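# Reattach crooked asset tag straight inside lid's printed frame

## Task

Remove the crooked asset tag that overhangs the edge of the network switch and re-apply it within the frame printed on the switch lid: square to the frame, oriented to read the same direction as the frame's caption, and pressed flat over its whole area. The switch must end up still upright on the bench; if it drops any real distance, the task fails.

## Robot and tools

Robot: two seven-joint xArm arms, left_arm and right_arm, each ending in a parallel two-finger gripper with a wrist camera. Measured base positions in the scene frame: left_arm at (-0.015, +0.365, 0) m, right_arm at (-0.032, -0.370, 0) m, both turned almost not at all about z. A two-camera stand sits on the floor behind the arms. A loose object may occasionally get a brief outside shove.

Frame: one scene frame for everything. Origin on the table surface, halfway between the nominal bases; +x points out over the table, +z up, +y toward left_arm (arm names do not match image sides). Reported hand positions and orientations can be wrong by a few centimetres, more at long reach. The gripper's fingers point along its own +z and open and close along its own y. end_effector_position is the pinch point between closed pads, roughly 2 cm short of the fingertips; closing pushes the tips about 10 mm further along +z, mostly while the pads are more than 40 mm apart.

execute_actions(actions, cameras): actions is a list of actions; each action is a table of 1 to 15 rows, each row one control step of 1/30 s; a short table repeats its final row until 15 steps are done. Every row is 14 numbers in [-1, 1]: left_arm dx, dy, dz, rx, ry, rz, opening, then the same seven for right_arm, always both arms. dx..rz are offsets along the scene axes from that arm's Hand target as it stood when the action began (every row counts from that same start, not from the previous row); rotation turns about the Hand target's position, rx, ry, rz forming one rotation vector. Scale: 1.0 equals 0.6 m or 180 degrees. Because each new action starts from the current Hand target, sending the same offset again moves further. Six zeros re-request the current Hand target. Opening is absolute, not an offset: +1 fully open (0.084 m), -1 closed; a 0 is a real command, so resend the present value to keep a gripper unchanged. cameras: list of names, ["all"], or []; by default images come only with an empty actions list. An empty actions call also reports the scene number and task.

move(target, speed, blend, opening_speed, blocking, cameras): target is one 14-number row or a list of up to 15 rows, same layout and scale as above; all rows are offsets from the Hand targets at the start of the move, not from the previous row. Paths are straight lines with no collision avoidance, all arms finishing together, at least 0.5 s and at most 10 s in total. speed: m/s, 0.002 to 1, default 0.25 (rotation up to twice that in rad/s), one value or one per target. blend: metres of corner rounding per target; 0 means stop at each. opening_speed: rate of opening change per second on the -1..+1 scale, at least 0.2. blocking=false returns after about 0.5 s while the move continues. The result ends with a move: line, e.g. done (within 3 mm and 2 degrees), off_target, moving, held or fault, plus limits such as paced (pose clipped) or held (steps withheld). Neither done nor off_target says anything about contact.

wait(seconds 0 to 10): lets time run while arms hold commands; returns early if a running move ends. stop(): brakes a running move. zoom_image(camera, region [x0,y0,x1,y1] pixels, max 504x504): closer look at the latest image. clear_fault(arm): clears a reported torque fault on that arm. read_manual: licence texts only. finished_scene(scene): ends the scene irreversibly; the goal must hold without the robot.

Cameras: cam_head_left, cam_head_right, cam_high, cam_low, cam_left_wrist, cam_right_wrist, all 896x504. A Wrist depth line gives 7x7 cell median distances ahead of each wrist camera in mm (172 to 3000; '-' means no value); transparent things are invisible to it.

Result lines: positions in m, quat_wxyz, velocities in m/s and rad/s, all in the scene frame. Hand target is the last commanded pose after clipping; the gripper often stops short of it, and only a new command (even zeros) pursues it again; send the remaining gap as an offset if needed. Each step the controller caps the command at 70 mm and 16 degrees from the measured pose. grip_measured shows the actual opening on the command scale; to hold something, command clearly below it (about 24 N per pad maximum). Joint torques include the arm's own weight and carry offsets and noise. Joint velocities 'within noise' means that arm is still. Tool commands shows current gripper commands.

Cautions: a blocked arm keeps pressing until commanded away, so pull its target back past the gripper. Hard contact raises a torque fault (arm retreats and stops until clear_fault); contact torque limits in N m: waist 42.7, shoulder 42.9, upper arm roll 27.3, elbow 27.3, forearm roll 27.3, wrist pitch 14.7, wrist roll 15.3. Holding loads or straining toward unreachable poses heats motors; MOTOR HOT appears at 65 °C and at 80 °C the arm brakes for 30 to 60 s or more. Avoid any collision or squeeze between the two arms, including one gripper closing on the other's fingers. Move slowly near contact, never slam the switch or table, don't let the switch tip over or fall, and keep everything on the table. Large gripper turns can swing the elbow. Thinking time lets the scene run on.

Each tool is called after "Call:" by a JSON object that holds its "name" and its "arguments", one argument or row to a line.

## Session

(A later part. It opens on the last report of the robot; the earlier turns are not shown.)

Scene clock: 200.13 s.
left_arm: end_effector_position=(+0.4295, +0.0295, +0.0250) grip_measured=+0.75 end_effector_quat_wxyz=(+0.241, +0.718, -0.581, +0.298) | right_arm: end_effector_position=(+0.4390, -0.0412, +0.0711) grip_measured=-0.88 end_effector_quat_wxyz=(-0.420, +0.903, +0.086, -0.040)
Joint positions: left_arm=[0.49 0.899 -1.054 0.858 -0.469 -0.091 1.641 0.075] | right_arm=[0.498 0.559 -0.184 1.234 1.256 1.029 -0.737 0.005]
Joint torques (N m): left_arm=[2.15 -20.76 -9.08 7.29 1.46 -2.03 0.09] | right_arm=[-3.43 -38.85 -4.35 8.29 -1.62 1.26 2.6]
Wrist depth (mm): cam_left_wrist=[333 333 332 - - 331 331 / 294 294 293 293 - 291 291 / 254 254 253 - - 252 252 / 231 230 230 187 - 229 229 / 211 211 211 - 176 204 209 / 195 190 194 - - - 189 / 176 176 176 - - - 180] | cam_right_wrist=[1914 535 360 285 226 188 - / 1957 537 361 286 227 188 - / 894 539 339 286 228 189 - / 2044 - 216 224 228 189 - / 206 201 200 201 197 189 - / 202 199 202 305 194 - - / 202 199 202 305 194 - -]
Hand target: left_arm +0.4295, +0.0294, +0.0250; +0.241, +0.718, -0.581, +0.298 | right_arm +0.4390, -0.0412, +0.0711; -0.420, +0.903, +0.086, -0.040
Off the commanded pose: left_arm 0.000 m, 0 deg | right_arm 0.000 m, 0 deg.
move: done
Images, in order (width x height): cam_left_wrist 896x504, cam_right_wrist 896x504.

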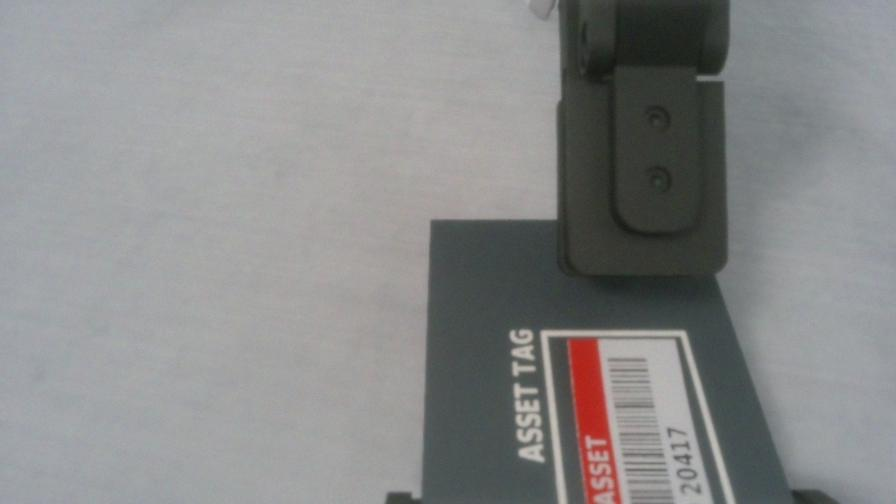

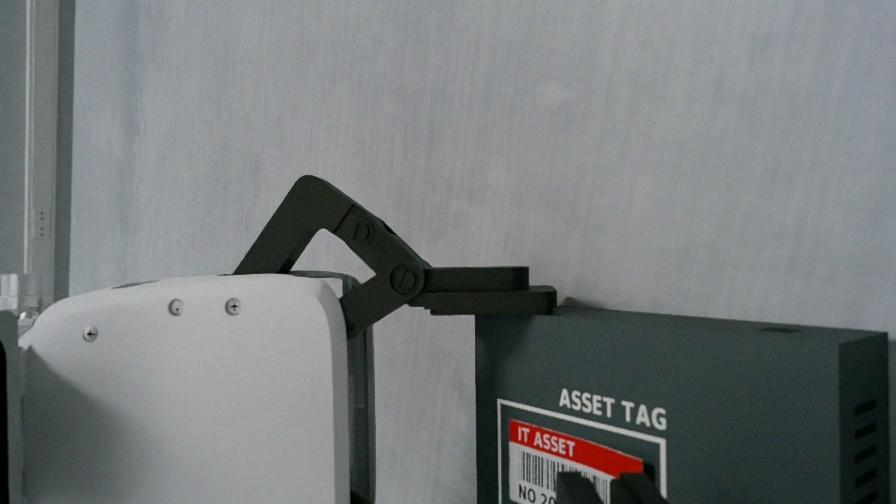

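Call:
{"name": "move", "arguments": {
  "target": [
    [0, 0, 0, 0, 0, 0, 0.0, 0, 0, 0.0167, -0.0370, -0.0078, 0.0061, -1.0],
    [0, 0, 0, 0, 0, 0, 0.0, -0.0190, 0.0977, 0.0115, -0.0370, -0.0078, 0.0061, -1.0]
  ],
  "speed": 0.12,
  "blend": 0.005,
  "cameras": ["cam_left_wrist", "cam_right_wrist", "cam_high"]
}}

Scene clock: 208.70 s.
left_arm: end_effector_position=(+0.4295, +0.0294, +0.0250) grip_measured=+0.75 end_effector_quat_wxyz=(+0.241, +0.718, -0.581, +0.298) | right_arm: end_effector_position=(+0.4277, +0.0173, +0.0781) grip_measured=-1.00 end_effector_quat_wxyz=(-0.365, +0.925, +0.097, -0.038)
Joint positions: left_arm=[0.49 0.899 -1.054 0.858 -0.469 -0.091 1.641 0.075] | right_arm=[0.639 0.557 -0.171 1.291 1.168 0.895 -0.551 0]
Joint torques (N m): left_arm=[-1.41 -13.99 -9.65 8.04 1.68 -2.26 -0.01] | right_arm=[3.8 -24.57 1.19 13.46 2.42 -2.01 2.65]
Wrist depth (mm): cam_left_wrist=[333 333 - - - - - / 294 282 - - - - 281 / 254 254 254 - - - 252 / 231 231 230 - - - 229 / 211 211 211 - - - 210 / 195 190 194 - - - 194 / 176 176 176 - - - 180] | cam_right_wrist=[611 422 322 270 225 193 178 / 615 423 322 271 226 194 178 / 618 426 323 261 226 194 178 / 621 488 - - 227 194 179 / - - - - 235 - - / - - - 253 235 - - / - - - - 236 - -]
Hand target: left_arm +0.4295, +0.0294, +0.0250; +0.241, +0.718, -0.581, +0.298 | right_arm +0.4276, +0.0174, +0.0780; -0.365, +0.925, +0.097, -0.038
Off the commanded pose: left_arm 0.000 m, 0 deg | right_arm 0.000 m, 0 deg.
move: done
Images, in order (width x height): cam_high 896x504, cam_left_wrist 896x504, cam_right_wrist 896x504.

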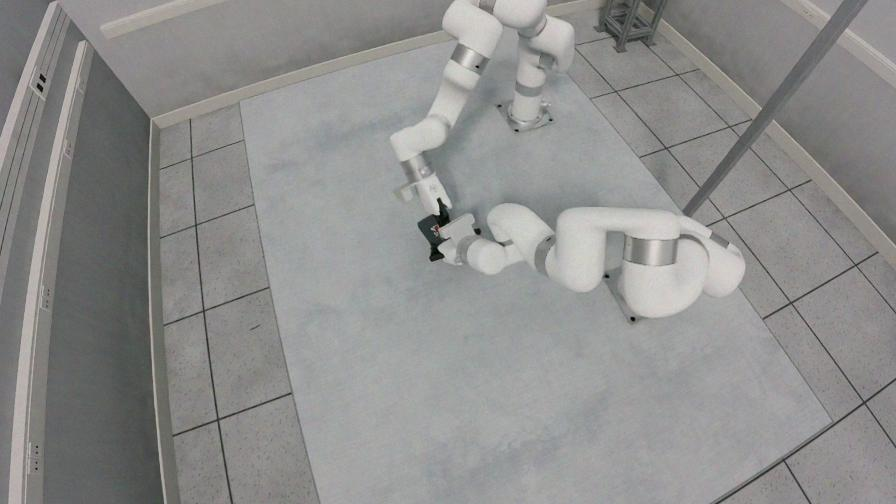

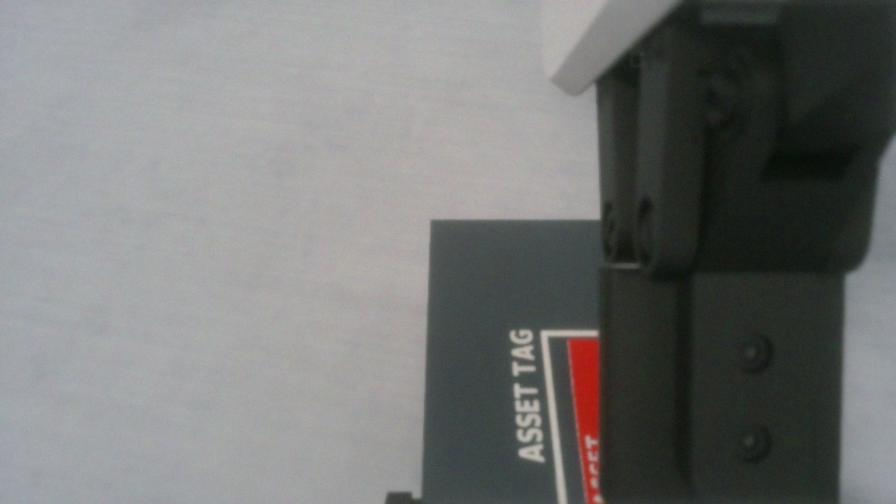

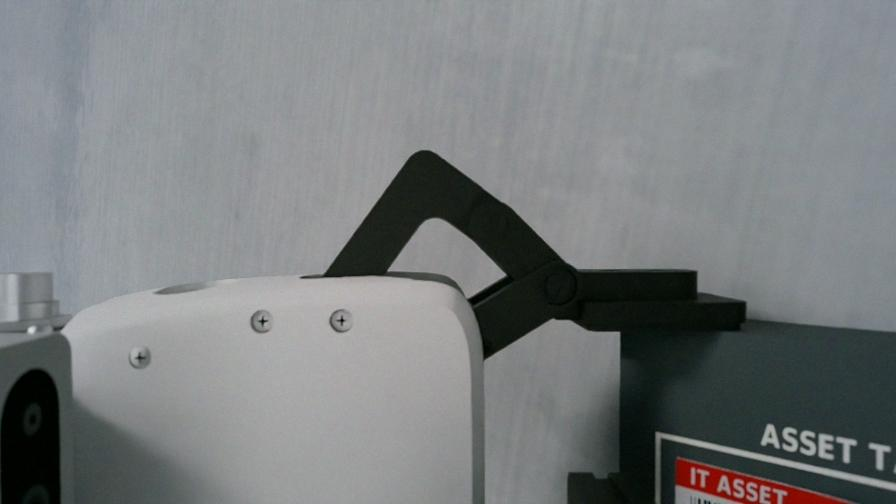

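Call:
{"name": "move", "arguments": {
  "target": [0, 0, 0, 0, 0, 0, 0.0, 0, 0, -0.04, 0, 0, 0, -1.0],
  "speed": 0.06,
  "cameras": ["cam_right_wrist"]
}}

Call:
{"name": "move", "arguments": {
  "target": [0, 0, 0, 0, 0, 0, 0.0, 0, 0, -0.002, 0, 0, 0, -1.0],
  "speed": 0.02
}}

Scene clock: 210.80 s.
left_arm: end_effector_position=(+0.4295, +0.0294, +0.0250) grip_measured=+0.75 end_effector_quat_wxyz=(+0.241, +0.718, -0.581, +0.298) | right_arm: end_effector_position=(+0.4277, +0.0174, +0.0542) grip_measured=-1.00 end_effector_quat_wxyz=(-0.366, +0.925, +0.097, -0.038)
Joint positions: left_arm=[0.49 0.899 -1.054 0.858 -0.469 -0.091 1.641 0.075] | right_arm=[0.632 0.606 -0.158 1.3 1.203 0.875 -0.598 0]
Joint torques (N m): left_arm=[-2.14 -14.33 -9.97 8.21 1.51 -2.05 -0.03] | right_arm=[-3.64 -23.26 1.25 12.79 2.19 -2.14 -2.7]
Wrist depth (mm): cam_left_wrist=[333 333 - - - - - / 294 282 - - - - - / 254 254 254 - - - 252 / 231 230 230 - - - 229 / 211 211 211 - - - 210 / 195 190 195 - - - 189 / 177 176 176 - - - 180] | cam_right_wrist=[530 366 293 235 196 178 - / 534 368 294 235 196 178 - / 537 - - 236 197 178 - / - 371 - - 197 179 - / - - - - - - - / - - - 228 - - - / - - - 229 - - -]
Hand target: left_arm +0.4295, +0.0294, +0.0250; +0.241, +0.718, -0.581, +0.298 | right_arm +0.4276, +0.0174, +0.0540; -0.365, +0.925, +0.097, -0.038
Off the commanded pose: left_arm 0.000 m, 0 deg | right_arm 0.000 m, 0 deg.
move: done
Images, in order (width x height): cam_right_wrist 896x504.

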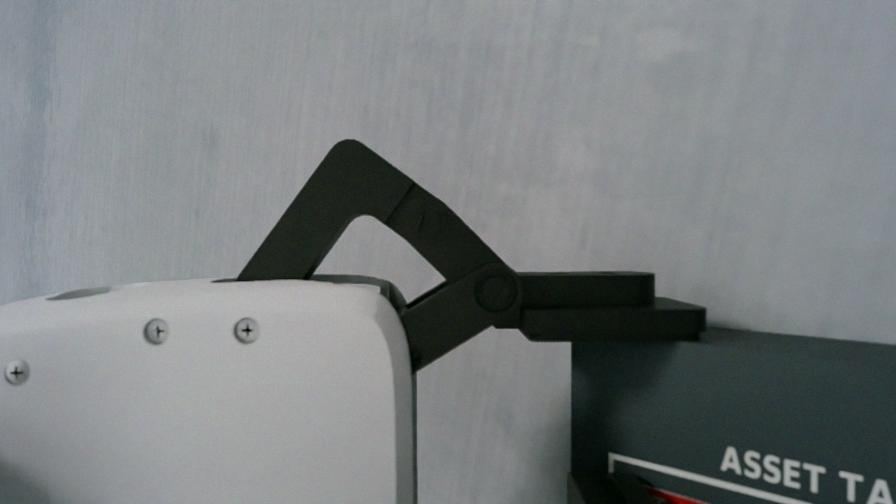

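Scene clock: 211.50 s.
left_arm: end_effector_position=(+0.4295, +0.0294, +0.0250) grip_measured=+0.75 end_effector_quat_wxyz=(+0.241, +0.718, -0.581, +0.298) | right_arm: end_effector_position=(+0.4277, +0.0175, +0.0531) grip_measured=-1.00 end_effector_quat_wxyz=(-0.366, +0.925, +0.097, -0.038)
Joint positions: left_arm=[0.49 0.899 -1.054 0.858 -0.469 -0.091 1.641 0.075] | right_arm=[0.631 0.609 -0.158 1.301 1.204 0.874 -0.6 0]
Joint torques (N m): left_arm=[-2.01 -15.42 -9.5 7.99 1.44 -2.21 0.02] | right_arm=[-2.81 -6.45 1.51 7.84 1.14 -4.78 -2.72]
Wrist depth (mm): cam_left_wrist=[333 333 - - - - - / 293 282 - - - - - / 254 254 253 - - - 252 / 231 230 230 - - - 229 / 211 211 211 - - - 210 / 195 189 194 - - - 189 / 176 176 180 - - - 179] | cam_right_wrist=[531 367 293 234 195 178 - / 534 367 294 235 196 178 - / 537 - - 235 196 178 - / - 371 - - 196 178 - / - - - - - - - / - - - 228 - - - / - - - 228 - - -]
Hand target: left_arm +0.4295, +0.0294, +0.0250; +0.241, +0.718, -0.581, +0.298 | right_arm +0.4276, +0.0174, +0.0528; -0.365, +0.925, +0.097, -0.038
Off the commanded pose: left_arm 0.000 m, 0 deg | right_arm 0.000 m, 0 deg.
move: done

Call:
{"name": "move", "arguments": {
  "target": [0, 0, 0, 0, 0, 0, 0.0, 0.0173, -0.0816, 0, 0, 0, 0, -1.0],
  "speed": 0.03,
  "cameras": ["cam_left_wrist", "cam_right_wrist"]
}}

Scene clock: 214.60 s.
left_arm: end_effector_position=(+0.4295, +0.0294, +0.0250) grip_measured=+0.75 end_effector_quat_wxyz=(+0.241, +0.718, -0.581, +0.298) | right_arm: end_effector_position=(+0.4380, -0.0315, +0.0528) grip_measured=-1.00 end_effector_quat_wxyz=(-0.365, +0.925, +0.097, -0.038)
Joint positions: left_arm=[0.49 0.899 -1.054 0.858 -0.469 -0.091 1.641 0.075] | right_arm=[0.567 0.583 -0.194 1.258 1.178 0.934 -0.661 0]
Joint torques (N m): left_arm=[2.75 -19.76 -9.9 7.31 1.5 -2.24 0.1] | right_arm=[-8.19 -18.16 -10.92 -1.87 -6.06 -2.77 -2.54]
Wrist depth (mm): cam_left_wrist=[333 332 331 - - 330 330 / 293 294 293 - - 292 292 / 254 254 253 253 - 252 252 / 230 230 230 187 - 229 229 / 211 211 211 - - 210 210 / 195 190 194 - - - 189 / 176 176 176 - - - 180] | cam_right_wrist=[537 368 294 235 196 178 - / 539 369 295 235 196 178 - / 596 328 269 235 196 178 - / - 183 182 219 197 178 - / - - 179 183 197 - - / - - 270 183 - - - / - - 271 183 - - -]
Hand target: left_arm +0.4295, +0.0294, +0.0250; +0.241, +0.718, -0.581, +0.298 | right_arm +0.4380, -0.0316, +0.0528; -0.365, +0.925, +0.097, -0.038
Off the commanded pose: left_arm 0.000 m, 0 deg | right_arm 0.000 m, 0 deg.
move: done
Images, in order (width x height): cam_left_wrist 896x504, cam_right_wrist 896x504.

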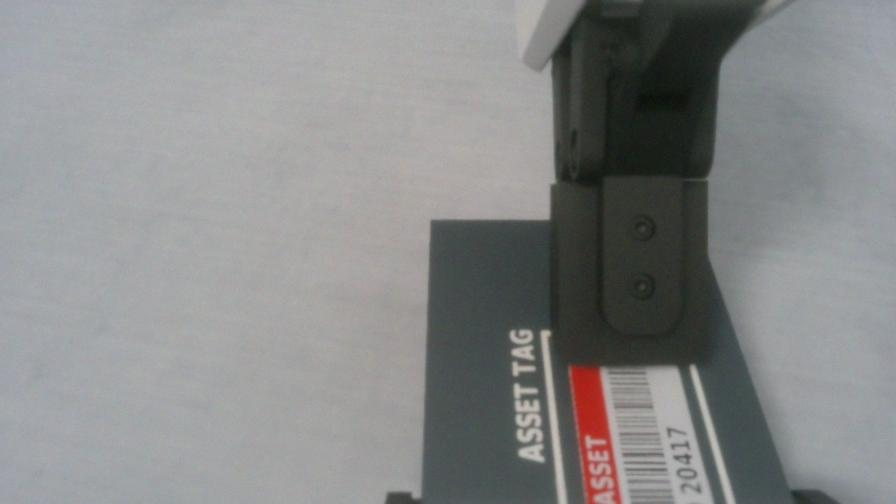

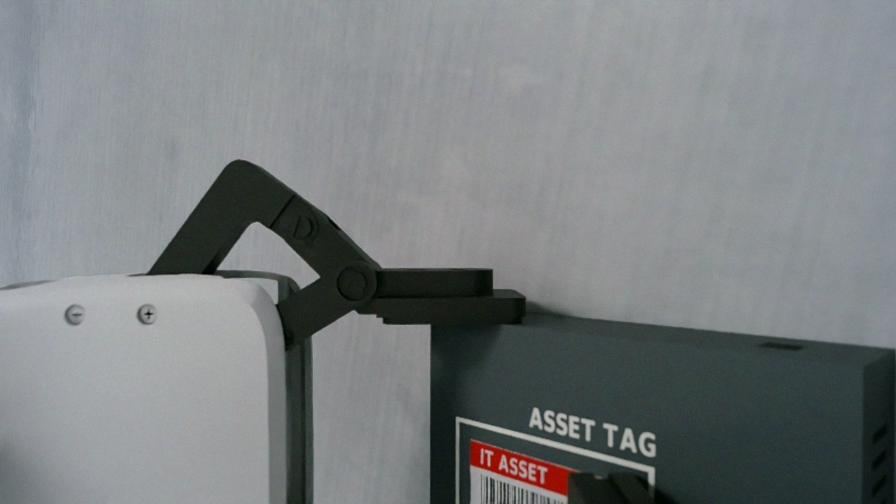

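Call:
{"name": "move", "arguments": {
  "target": [0, 0, 0, 0, 0, 0, 0.0, 0.0017, -0.0082, 0.0333, 0, 0, 0, -1.0],
  "speed": 0.1,
  "cameras": ["cam_left_wrist", "cam_right_wrist"]
}}

Call:
{"name": "zoom_image", "arguments": {
  "camera": "cam_left_wrist",
  "region": [500, 310, 760, 504]
}}

Call:
{"name": "zoom_image", "arguments": {
  "camera": "cam_right_wrist",
  "region": [450, 370, 700, 504]
}}

Scene clock: 216.77 s.
left_arm: end_effector_position=(+0.4295, +0.0294, +0.0250) grip_measured=+0.75 end_effector_quat_wxyz=(+0.241, +0.718, -0.581, +0.298) | right_arm: end_effector_position=(+0.4391, -0.0365, +0.0728) grip_measured=-1.00 end_effector_quat_wxyz=(-0.365, +0.925, +0.097, -0.038)
Joint positions: left_arm=[0.49 0.899 -1.054 0.858 -0.469 -0.091 1.641 0.075] | right_arm=[0.567 0.538 -0.207 1.248 1.146 0.957 -0.629 0]
Joint torques (N m): left_arm=[2.14 -23.36 -9.81 6.96 1 -2.35 -0.02] | right_arm=[0.82 -38.45 -4.44 8.72 -1.48 0.85 2.59]
Wrist depth (mm): cam_left_wrist=[333 333 332 - - 331 330 / 294 294 293 - - 292 291 / 254 254 254 - - 253 252 / 231 230 230 187 - 229 229 / 211 211 211 - 176 204 210 / 195 190 194 - - - 189 / 176 176 176 - - - 180] | cam_right_wrist=[597 411 313 263 219 188 - / 598 411 314 263 219 188 - / 602 412 287 264 220 188 - / 606 201 201 245 220 188 - / 185 185 191 194 195 189 - / 182 184 234 210 188 - - / 182 184 235 211 188 - -]
Hand target: left_arm +0.4295, +0.0294, +0.0250; +0.241, +0.718, -0.581, +0.298 | right_arm +0.4390, -0.0365, +0.0728; -0.365, +0.925, +0.097, -0.038
Off the commanded pose: left_arm 0.000 m, 0 deg | right_arm 0.000 m, 0 deg.
move: done
Images, in order (width x height): cam_left_wrist 896x504, cam_right_wrist 896x504.

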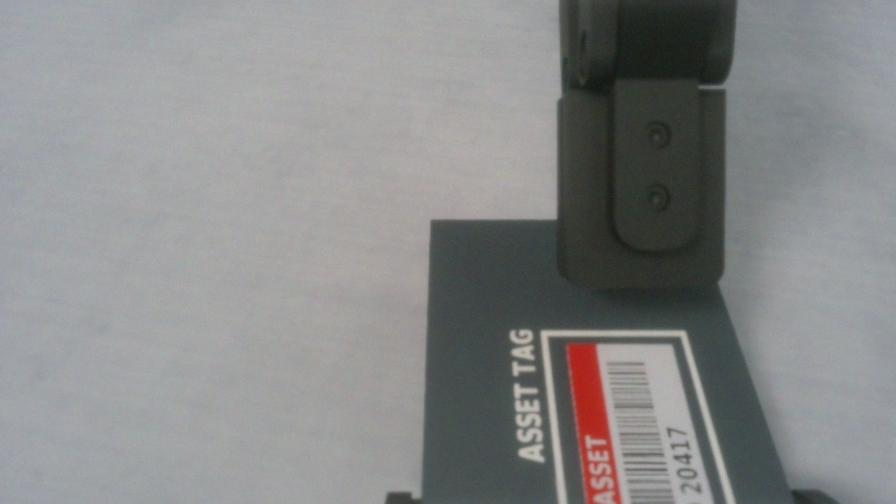

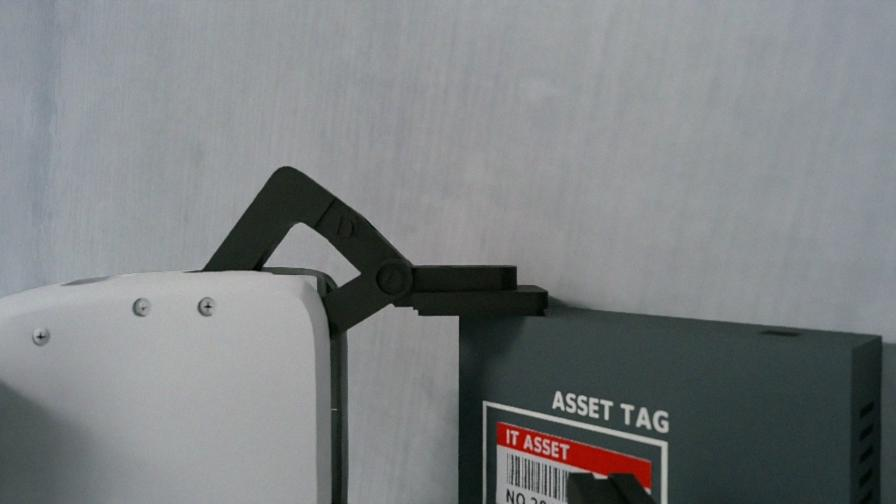

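Scaled by 1.938 from the camera's 896x504 image, which has a finer 1280x720 frame.

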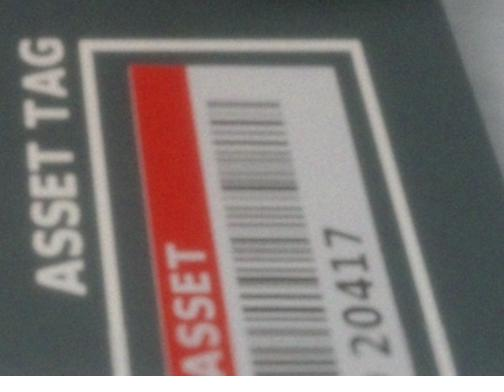

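Scaled by 2.016 from the camera's 896x504 image, which has a finer 1280x720 frame.

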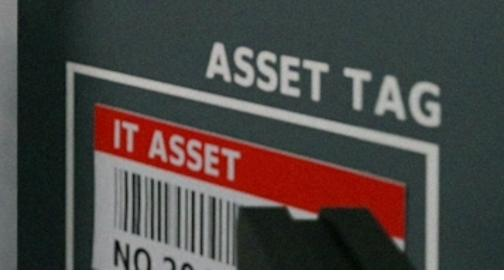

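Call:
{"name": "move", "arguments": {
  "target": [
    [0, 0, 0, 0, 0, 0, 0.0, -0.0168, 0.0903, -0.018, 0.0023, -0.0109, 0, -1.0],
    [0, 0, 0, 0, 0, 0, 0.0, -0.0168, 0.0903, -0.0325, 0.0023, -0.0109, 0, -1.0]
  ],
  "speed": [0.15, 0.03]
}}

Scene clock: 222.20 s.
left_arm: end_effector_position=(+0.4295, +0.0294, +0.0250) grip_measured=+0.75 end_effector_quat_wxyz=(+0.241, +0.718, -0.581, +0.298) | right_arm: end_effector_position=(+0.4290, +0.0178, +0.0536) grip_measured=-1.00 end_effector_quat_wxyz=(-0.367, +0.924, +0.104, -0.021)
Joint positions: left_arm=[0.49 0.899 -1.054 0.858 -0.469 -0.091 1.641 0.075] | right_arm=[0.633 0.599 -0.151 1.284 1.229 0.844 -0.641 0]
Joint torques (N m): left_arm=[-1.06 -25 -9.69 6.05 1.47 -2.48 -0.12] | right_arm=[-3.59 -14.72 1.08 10.03 1.54 -3.55 -2.79]
Wrist depth (mm): cam_left_wrist=[333 332 - - - - - / 293 283 - - - - - / 254 253 254 - - - 252 / 231 230 231 - - - 229 / 211 211 211 - - - 210 / 195 190 194 - - - 189 / 176 176 180 - - - 180] | cam_right_wrist=[562 381 289 242 201 177 - / 555 379 288 241 201 182 - / 550 403 302 231 200 182 - / 602 375 - - 199 181 - / - - - - - - - / - - - 238 - - - / - - - 237 - - -]
Hand target: left_arm +0.4295, +0.0294, +0.0250; +0.241, +0.718, -0.581, +0.298 | right_arm +0.4290, +0.0177, +0.0533; -0.367, +0.924, +0.104, -0.021
Off the commanded pose: left_arm 0.000 m, 0 deg | right_arm 0.000 m, 0 deg.
move: done

Call:
{"name": "move", "arguments": {
  "target": [
    [0, 0, 0, 0, 0, 0, 0.0, 0.0172, -0.0815, -0.0005, 0, 0, 0, -1.0],
    [0, 0, 0, 0, 0, 0, 0.0, 0.0189, -0.0897, 0.0145, 0, 0, 0, -1.0]
  ],
  "speed": [0.035, 0.1],
  "cameras": ["cam_left_wrist"]
}}

Scene clock: 225.17 s.
left_arm: end_effector_position=(+0.4295, +0.0294, +0.0250) grip_measured=+0.75 end_effector_quat_wxyz=(+0.241, +0.718, -0.581, +0.298) | right_arm: end_effector_position=(+0.4403, -0.0361, +0.0619) grip_measured=-1.00 end_effector_quat_wxyz=(-0.367, +0.924, +0.104, -0.021)
Joint positions: left_arm=[0.49 0.899 -1.054 0.858 -0.469 -0.091 1.641 0.075] | right_arm=[0.565 0.551 -0.196 1.234 1.186 0.918 -0.691 0]
Joint torques (N m): left_arm=[1.69 -24.18 -9.81 6.2 1.26 -2.67 -0.04] | right_arm=[-3.68 -38.13 -4.53 8.41 -1.76 0.9 2.69]
Wrist depth (mm): cam_left_wrist=[333 332 333 - - 330 330 / 293 293 293 - - 291 291 / 254 254 253 - - 252 252 / 231 231 230 187 - 229 229 / 211 211 211 - - 210 210 / 195 190 194 - - - 189 / 177 176 176 - - - 180] | cam_right_wrist=[587 400 303 254 211 186 - / 583 399 302 253 210 185 - / 579 397 287 252 210 185 - / - 195 197 242 209 184 - / 178 179 188 194 202 179 - / 176 177 271 196 182 - - / 175 177 270 195 181 - -]
Hand target: left_arm +0.4295, +0.0294, +0.0250; +0.241, +0.718, -0.581, +0.298 | right_arm +0.4403, -0.0361, +0.0620; -0.367, +0.924, +0.104, -0.021
Off the commanded pose: left_arm 0.000 m, 0 deg | right_arm 0.000 m, 0 deg.
move: done
Images, in order (width x height): cam_left_wrist 896x504.

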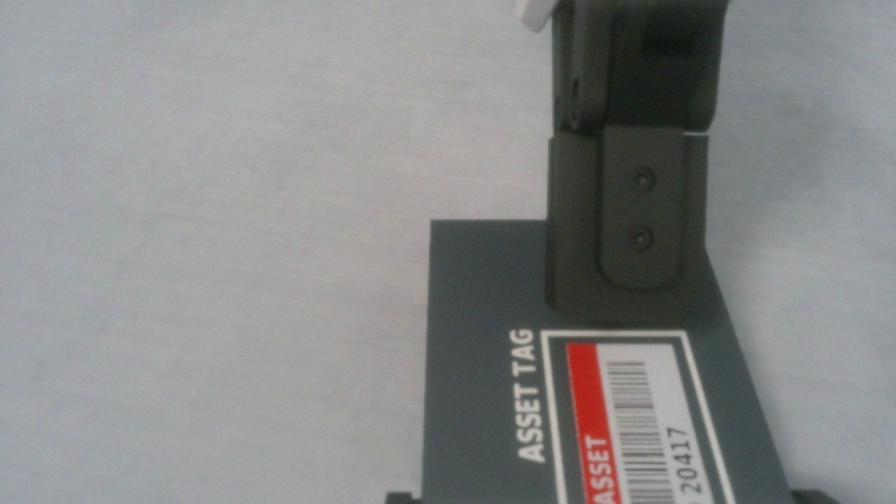

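Call:
{"name": "move", "arguments": {
  "target": [
    [0, 0, 0, 0, 0, 0, 0.0, -0.0233, 0.0887, 0.0, -0.0046, 0.0217, 0, -1.0],
    [0, 0, 0, 0, 0, 0, 0.0, -0.0233, 0.0887, -0.0148, -0.0046, 0.0217, 0, -1.0]
  ],
  "speed": [0.15, 0.03]
}}

Call:
{"name": "move", "arguments": {
  "target": [
    [0, 0, 0, 0, 0, 0, 0.0, 0.0172, -0.0815, 0, 0, 0, 0, -1.0],
    [0, 0, 0, 0, 0, 0, 0.0, 0.0189, -0.0897, 0.0150, 0, 0, 0, -1.0]
  ],
  "speed": [0.035, 0.1],
  "cameras": ["cam_left_wrist", "cam_right_wrist"]
}}

Scene clock: 228.10 s.
left_arm: end_effector_position=(+0.4295, +0.0294, +0.0250) grip_measured=+0.75 end_effector_quat_wxyz=(+0.241, +0.718, -0.581, +0.298) | right_arm: end_effector_position=(+0.4264, +0.0172, +0.0535) grip_measured=-1.00 end_effector_quat_wxyz=(-0.364, +0.925, +0.091, -0.054)
Joint positions: left_arm=[0.49 0.899 -1.054 0.858 -0.469 -0.091 1.641 0.075] | right_arm=[0.626 0.617 -0.16 1.317 1.179 0.904 -0.559 0]
Joint torques (N m): left_arm=[2.5 -21.43 -10.07 5.72 0.74 -2.82 0.03] | right_arm=[-3.62 -12.77 0.98 9.14 1.31 -3.83 -2.5]
Wrist depth (mm): cam_left_wrist=[333 - - - - - - / 294 282 - - - - - / 254 254 - - - - 252 / 231 230 230 - - - 229 / 211 211 211 - - - 210 / 194 190 194 - - - 189 / 176 176 180 - - - 180] | cam_right_wrist=[507 352 283 228 190 - - / 512 357 285 229 191 - - / 526 - - 230 193 - - / - 365 - - 194 - - / - - - - - - - / - - - 228 - - - / - - - 229 - - -]
Hand target: left_arm +0.4295, +0.0294, +0.0250; +0.241, +0.718, -0.581, +0.298 | right_arm +0.4263, +0.0171, +0.0531; -0.364, +0.925, +0.091, -0.054
Off the commanded pose: left_arm 0.000 m, 0 deg | right_arm 0.000 m, 0 deg.
move: done

Scene clock: 230.30 s.
left_arm: end_effector_position=(+0.4295, +0.0294, +0.0250) grip_measured=+0.75 end_effector_quat_wxyz=(+0.241, +0.718, -0.581, +0.298) | right_arm: end_effector_position=(+0.4377, -0.0367, +0.0621) grip_measured=-1.00 end_effector_quat_wxyz=(-0.364, +0.926, +0.091, -0.054)
Joint positions: left_arm=[0.49 0.899 -1.054 0.858 -0.469 -0.091 1.641 0.075] | right_arm=[0.559 0.57 -0.204 1.269 1.138 0.977 -0.609 0]
Joint torques (N m): left_arm=[1.32 -18.52 -9.58 5.84 0.89 -2.79 -0.12] | right_arm=[-3.87 -38.99 -4.56 8.53 -1.57 1 2.45]
Wrist depth (mm): cam_left_wrist=[334 333 332 - - 331 330 / 294 294 293 - - 292 291 / 254 254 253 253 - 252 253 / 231 231 230 186 - 229 229 / 211 211 211 - - 210 210 / 195 190 194 - - - 189 / 176 176 176 - - - 180] | cam_right_wrist=[531 371 284 239 200 177 - / 539 375 287 241 201 178 - / 552 356 276 242 203 179 - / - 192 191 227 204 180 - / 176 177 215 186 179 - - / 175 176 272 194 179 - - / 175 177 273 196 180 - -]
Hand target: left_arm +0.4295, +0.0294, +0.0250; +0.241, +0.718, -0.581, +0.298 | right_arm +0.4377, -0.0367, +0.0621; -0.364, +0.925, +0.091, -0.054
Off the commanded pose: left_arm 0.000 m, 0 deg | right_arm 0.000 m, 0 deg.
move: done
Images, in order (width x height): cam_left_wrist 896x504, cam_right_wrist 896x504.

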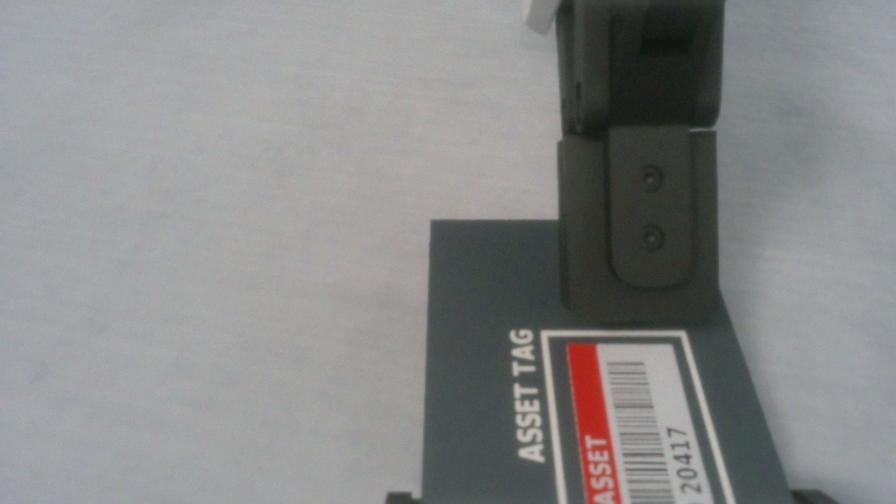

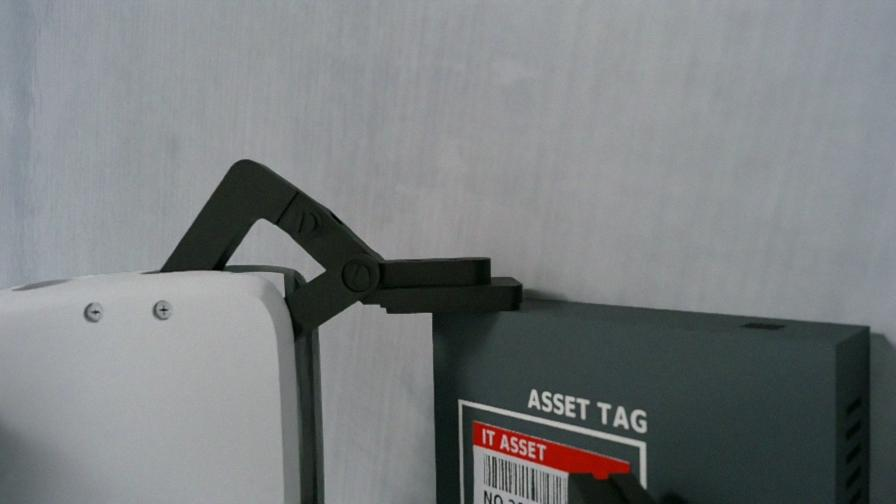

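Call:
{"name": "move", "arguments": {
  "target": [
    [0, 0, 0, 0, 0, 0, 0.0, -0.0170, 0.0903, -0.0025, 0.0023, -0.0109, 0, -1.0],
    [0, 0, 0, 0, 0, 0, 0.0, -0.0170, 0.0903, -0.0157, 0.0023, -0.0109, 0, -1.0]
  ],
  "speed": [0.15, 0.03]
}}

Call:
{"name": "move", "arguments": {
  "target": [
    [0, 0, 0, 0, 0, 0, 0.0, 0.0172, -0.0815, 0, 0, 0, 0, -1.0],
    [0, 0, 0, 0, 0, 0, 0.0, 0.0189, -0.0897, 0.0150, 0, 0, 0, -1.0],
    [0, 0, 0, 0, 0, 0, 0.0, 0.035, -0.22, 0.13, 0, 0, 0, -1.0]
  ],
  "speed": [0.035, 0.1, 0.2],
  "blend": [0, 0.003, 0],
  "cameras": ["cam_left_wrist", "cam_right_wrist"]
}}

Scene clock: 234.17 s.
left_arm: end_effector_position=(+0.4295, +0.0294, +0.0250) grip_measured=+0.75 end_effector_quat_wxyz=(+0.241, +0.718, -0.581, +0.298) | right_arm: end_effector_position=(+0.4275, +0.0176, +0.0531) grip_measured=-1.00 end_effector_quat_wxyz=(-0.366, +0.925, +0.098, -0.037)
Joint positions: left_arm=[0.49 0.899 -1.054 0.858 -0.469 -0.091 1.641 0.075] | right_arm=[0.628 0.608 -0.154 1.3 1.203 0.872 -0.6 0]
Joint torques (N m): left_arm=[-0.5 -15.44 -9.46 5.96 1.12 -2.61 -0.16] | right_arm=[-3.23 -8.05 1.28 7.92 1.12 -4.55 -2.71]
Wrist depth (mm): cam_left_wrist=[333 333 - - - - - / 294 282 - - - - - / 254 254 253 - - - 252 / 230 230 230 - - - 229 / 211 211 211 - - - 210 / 195 190 194 - - - 189 / 176 176 180 - - - 180] | cam_right_wrist=[534 367 293 235 195 178 - / 536 367 294 235 196 178 - / 537 - - 235 196 178 - / - 370 - - 196 178 - / - - - - - - - / - - - 228 - - - / - - - 228 - - -]
Hand target: left_arm +0.4295, +0.0294, +0.0250; +0.241, +0.718, -0.581, +0.298 | right_arm +0.4275, +0.0175, +0.0527; -0.365, +0.925, +0.097, -0.037
Off the commanded pose: left_arm 0.000 m, 0 deg | right_arm 0.000 m, 0 deg.
move: done

Scene clock: 236.93 s.
left_arm: end_effector_position=(+0.4295, +0.0294, +0.0250) grip_measured=+0.75 end_effector_quat_wxyz=(+0.241, +0.718, -0.581, +0.298) | right_arm: end_effector_position=(+0.4484, -0.1145, +0.1307) grip_measured=-1.00 end_effector_quat_wxyz=(-0.365, +0.925, +0.097, -0.038)
Joint positions: left_arm=[0.49 0.899 -1.054 0.858 -0.469 -0.091 1.641 0.075] | right_arm=[0.478 0.392 -0.291 1.202 1.012 1.11 -0.612 0]
Joint torques (N m): left_arm=[-1.42 -22.12 -9.87 5.77 1.02 -2.61 -0.3] | right_arm=[-3.75 -35.88 -4.46 9.33 -1.33 0.7 2.59]
Wrist depth (mm): cam_left_wrist=[333 333 332 331 330 330 330 / 293 294 293 292 281 292 292 / 254 254 253 253 253 253 252 / 231 231 230 187 186 223 229 / 211 211 211 - 176 204 210 / 195 190 194 - - - 189 / 176 176 176 - - - 180] | cam_right_wrist=[798 547 417 336 291 250 218 / 802 549 418 337 292 250 219 / 799 552 382 338 293 251 219 / 304 284 290 314 283 251 219 / 277 279 286 295 255 244 220 / 271 279 287 294 255 245 220 / 332 283 293 295 255 245 220]
Hand target: left_arm +0.4295, +0.0294, +0.0250; +0.241, +0.718, -0.581, +0.298 | right_arm +0.4485, -0.1145, +0.1307; -0.365, +0.925, +0.097, -0.037
Off the commanded pose: left_arm 0.000 m, 0 deg | right_arm 0.000 m, 0 deg.
move: done
Images, in order (width x height): cam_left_wrist 896x504, cam_right_wrist 896x504.

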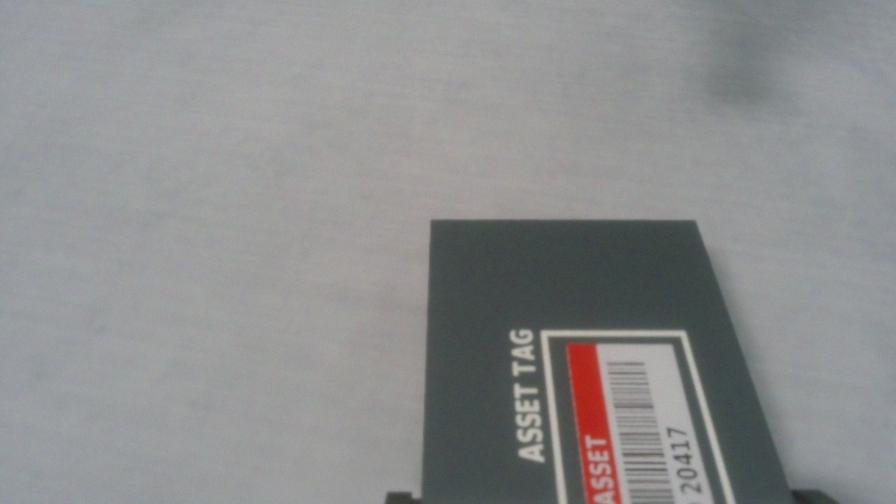

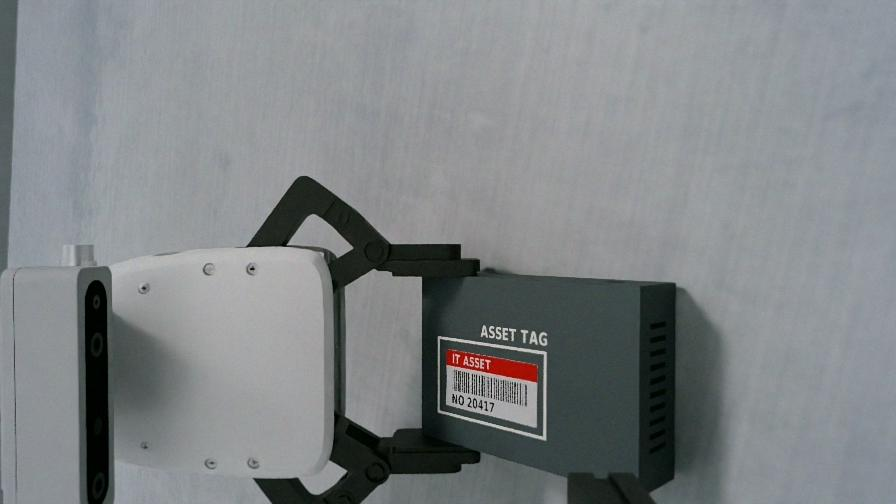

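Call:
{"name": "zoom_image", "arguments": {
  "camera": "cam_right_wrist",
  "region": [420, 310, 570, 460]
}}

Scaled by 3.360 from the camera's 896x504 image, which has a finer 1280x720 frame.

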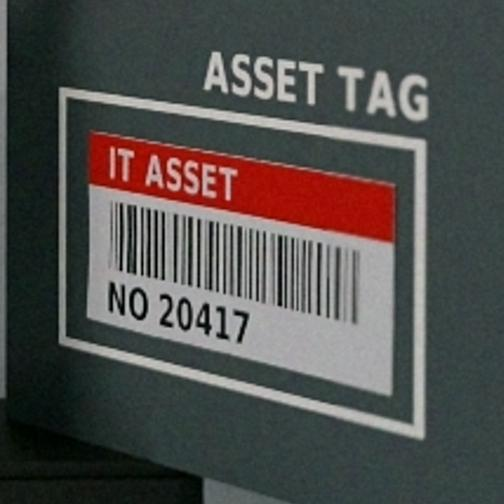

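Call:
{"name": "move", "arguments": {
  "target": [
    [0, 0, 0, 0, 0, 0, 1.0, 0.0, -0.2, 0.1, 0, 0, 0, -1.0],
    [0, 0, 0.005, 0, 0, 0, 1.0, 0.0, -0.2, 0.1, 0, 0, 0, -1.0]
  ],
  "speed": [0.15, 0.05],
  "opening_speed": 0.6
}}

Call:
{"name": "move", "arguments": {
  "target": [0, 0, 0.2, 0, 0, 0, 1.0, 0.0, 0, 0, 0, 0, 0, -1.0],
  "speed": 0.12,
  "cameras": ["cam_left_wrist", "cam_right_wrist", "cam_high"]
}}

Scene clock: 246.57 s.
left_arm: end_effector_position=(+0.4295, +0.0294, +0.0280) grip_measured=+1.00 end_effector_quat_wxyz=(+0.241, +0.718, -0.581, +0.298) | right_arm: end_effector_position=(+0.4485, -0.2345, +0.1907) grip_measured=-1.00 end_effector_quat_wxyz=(-0.365, +0.925, +0.097, -0.037)
Joint positions: left_arm=[0.493 0.89 -1.059 0.856 -0.472 -0.086 1.637 0.084] | right_arm=[0.334 0.275 -0.414 1.219 0.854 1.346 -0.652 0]
Joint torques (N m): left_arm=[2.33 -24.83 -10.7 4.75 -0.84 0.44 -0.93] | right_arm=[-3.73 -33.37 -4.38 14.1 -0.99 0.85 -2.73]
Wrist depth (mm): cam_left_wrist=[339 338 338 337 337 336 336 / 299 299 298 297 286 297 297 / 259 258 258 258 257 256 257 / 235 234 234 191 191 226 233 / 215 215 214 180 179 208 214 / 198 193 198 - - - 197 / 180 179 179 - - - 179] | cam_right_wrist=[926 693 526 423 355 306 275 / 927 692 525 425 355 306 275 / 929 694 480 424 357 307 275 / 395 402 432 381 357 307 276 / 391 404 416 382 358 307 275 / 806 703 508 427 358 308 277 / 877 705 532 429 359 308 277]
Hand target: left_arm +0.4295, +0.0294, +0.0280; +0.241, +0.718, -0.581, +0.298 | right_arm +0.4485, -0.2345, +0.1907; -0.365, +0.925, +0.097, -0.037
Off the commanded pose: left_arm 0.000 m, 0 deg | right_arm 0.000 m, 0 deg.
move: done

Scene clock: 248.13 s.
left_arm: end_effector_position=(+0.4295, +0.0294, +0.1480) grip_measured=+1.00 end_effector_quat_wxyz=(+0.241, +0.718, -0.581, +0.298) | right_arm: end_effector_position=(+0.4485, -0.2345, +0.1907) grip_measured=-1.00 end_effector_quat_wxyz=(-0.365, +0.925, +0.097, -0.037)
Joint positions: left_arm=[0.703 0.537 -1.296 0.832 -0.552 0.182 1.465 0.084] | right_arm=[0.334 0.275 -0.414 1.219 0.854 1.346 -0.652 0]
Joint torques (N m): left_arm=[2.47 -18.59 -8.48 8.98 -1.17 0.3 -0.99] | right_arm=[-3.63 -33.33 -4.37 14.1 -0.99 0.55 -2.67]
Wrist depth (mm): cam_left_wrist=[584 583 582 580 579 579 580 / 515 515 494 513 514 513 512 / 446 446 444 444 443 443 442 / 404 404 403 403 403 402 403 / 369 369 368 369 368 368 367 / 341 340 340 340 340 331 339 / 309 309 308 281 275 307 307] | cam_right_wrist=[925 691 527 425 355 306 275 / 927 696 527 424 356 305 275 / 332 617 528 424 356 306 276 / 320 697 530 382 356 307 276 / 339 698 530 382 357 308 277 / 328 622 532 428 358 307 276 / 809 704 533 429 358 308 277]
Hand target: left_arm +0.4295, +0.0294, +0.1480; +0.241, +0.718, -0.581, +0.298 | right_arm +0.4485, -0.2345, +0.1907; -0.365, +0.925, +0.097, -0.037
Off the commanded pose: left_arm 0.000 m, 0 deg | right_arm 0.000 m, 0 deg.
move: done
Images, in order (width x height): cam_high 896x504, cam_left_wrist 896x504, cam_right_wrist 896x504.

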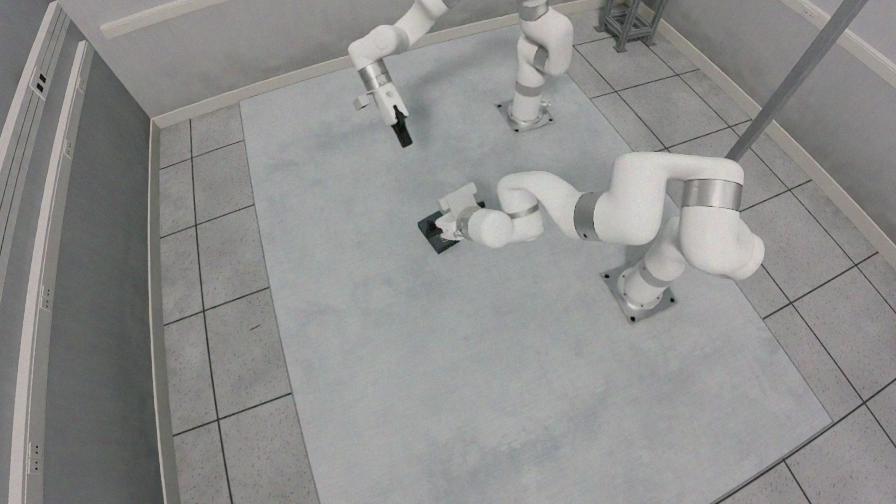

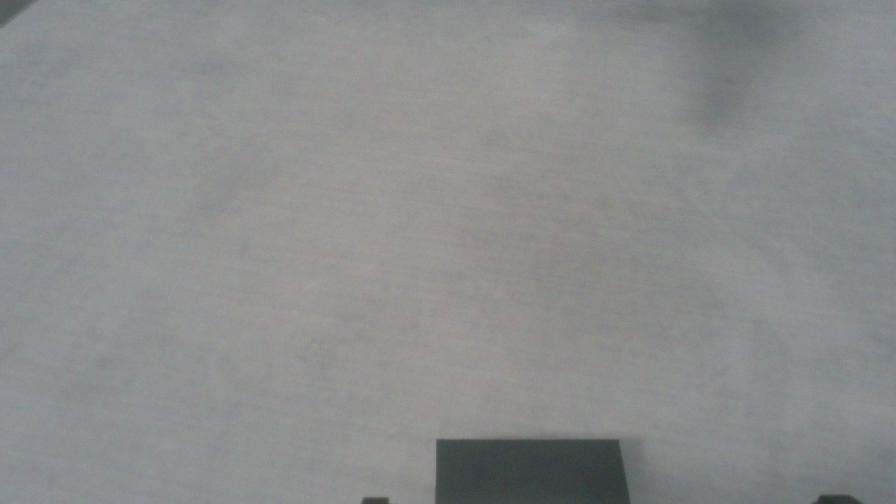

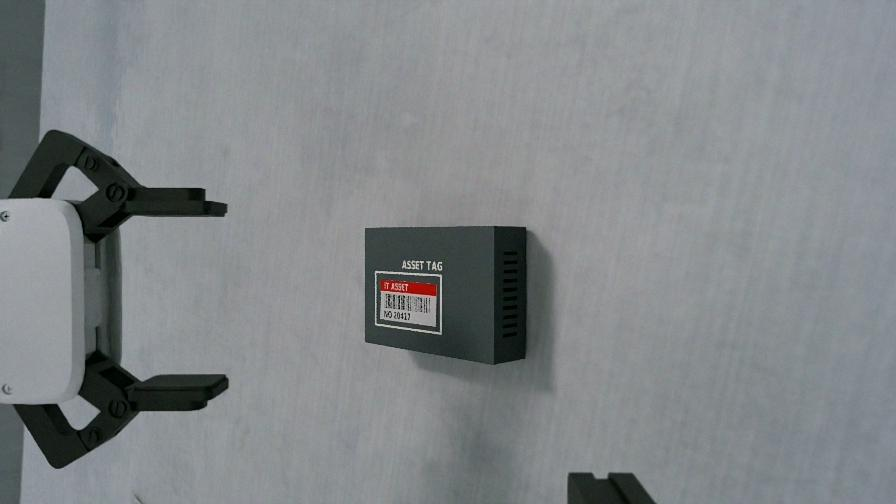

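Call:
{"name": "zoom_image", "arguments": {
  "camera": "cam_right_wrist",
  "region": [350, 215, 540, 375]
}}

Scaled by 2.653 from the camera's 896x504 image, which has a finer 1280x720 frame.

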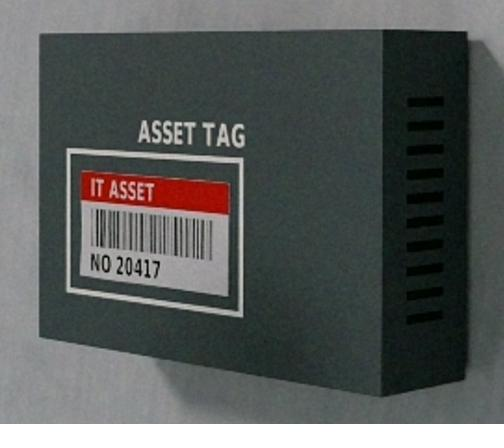

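Call:
{"name": "finished_scene", "arguments": {
  "scene": 2
}}

The scene is finished: the task was done.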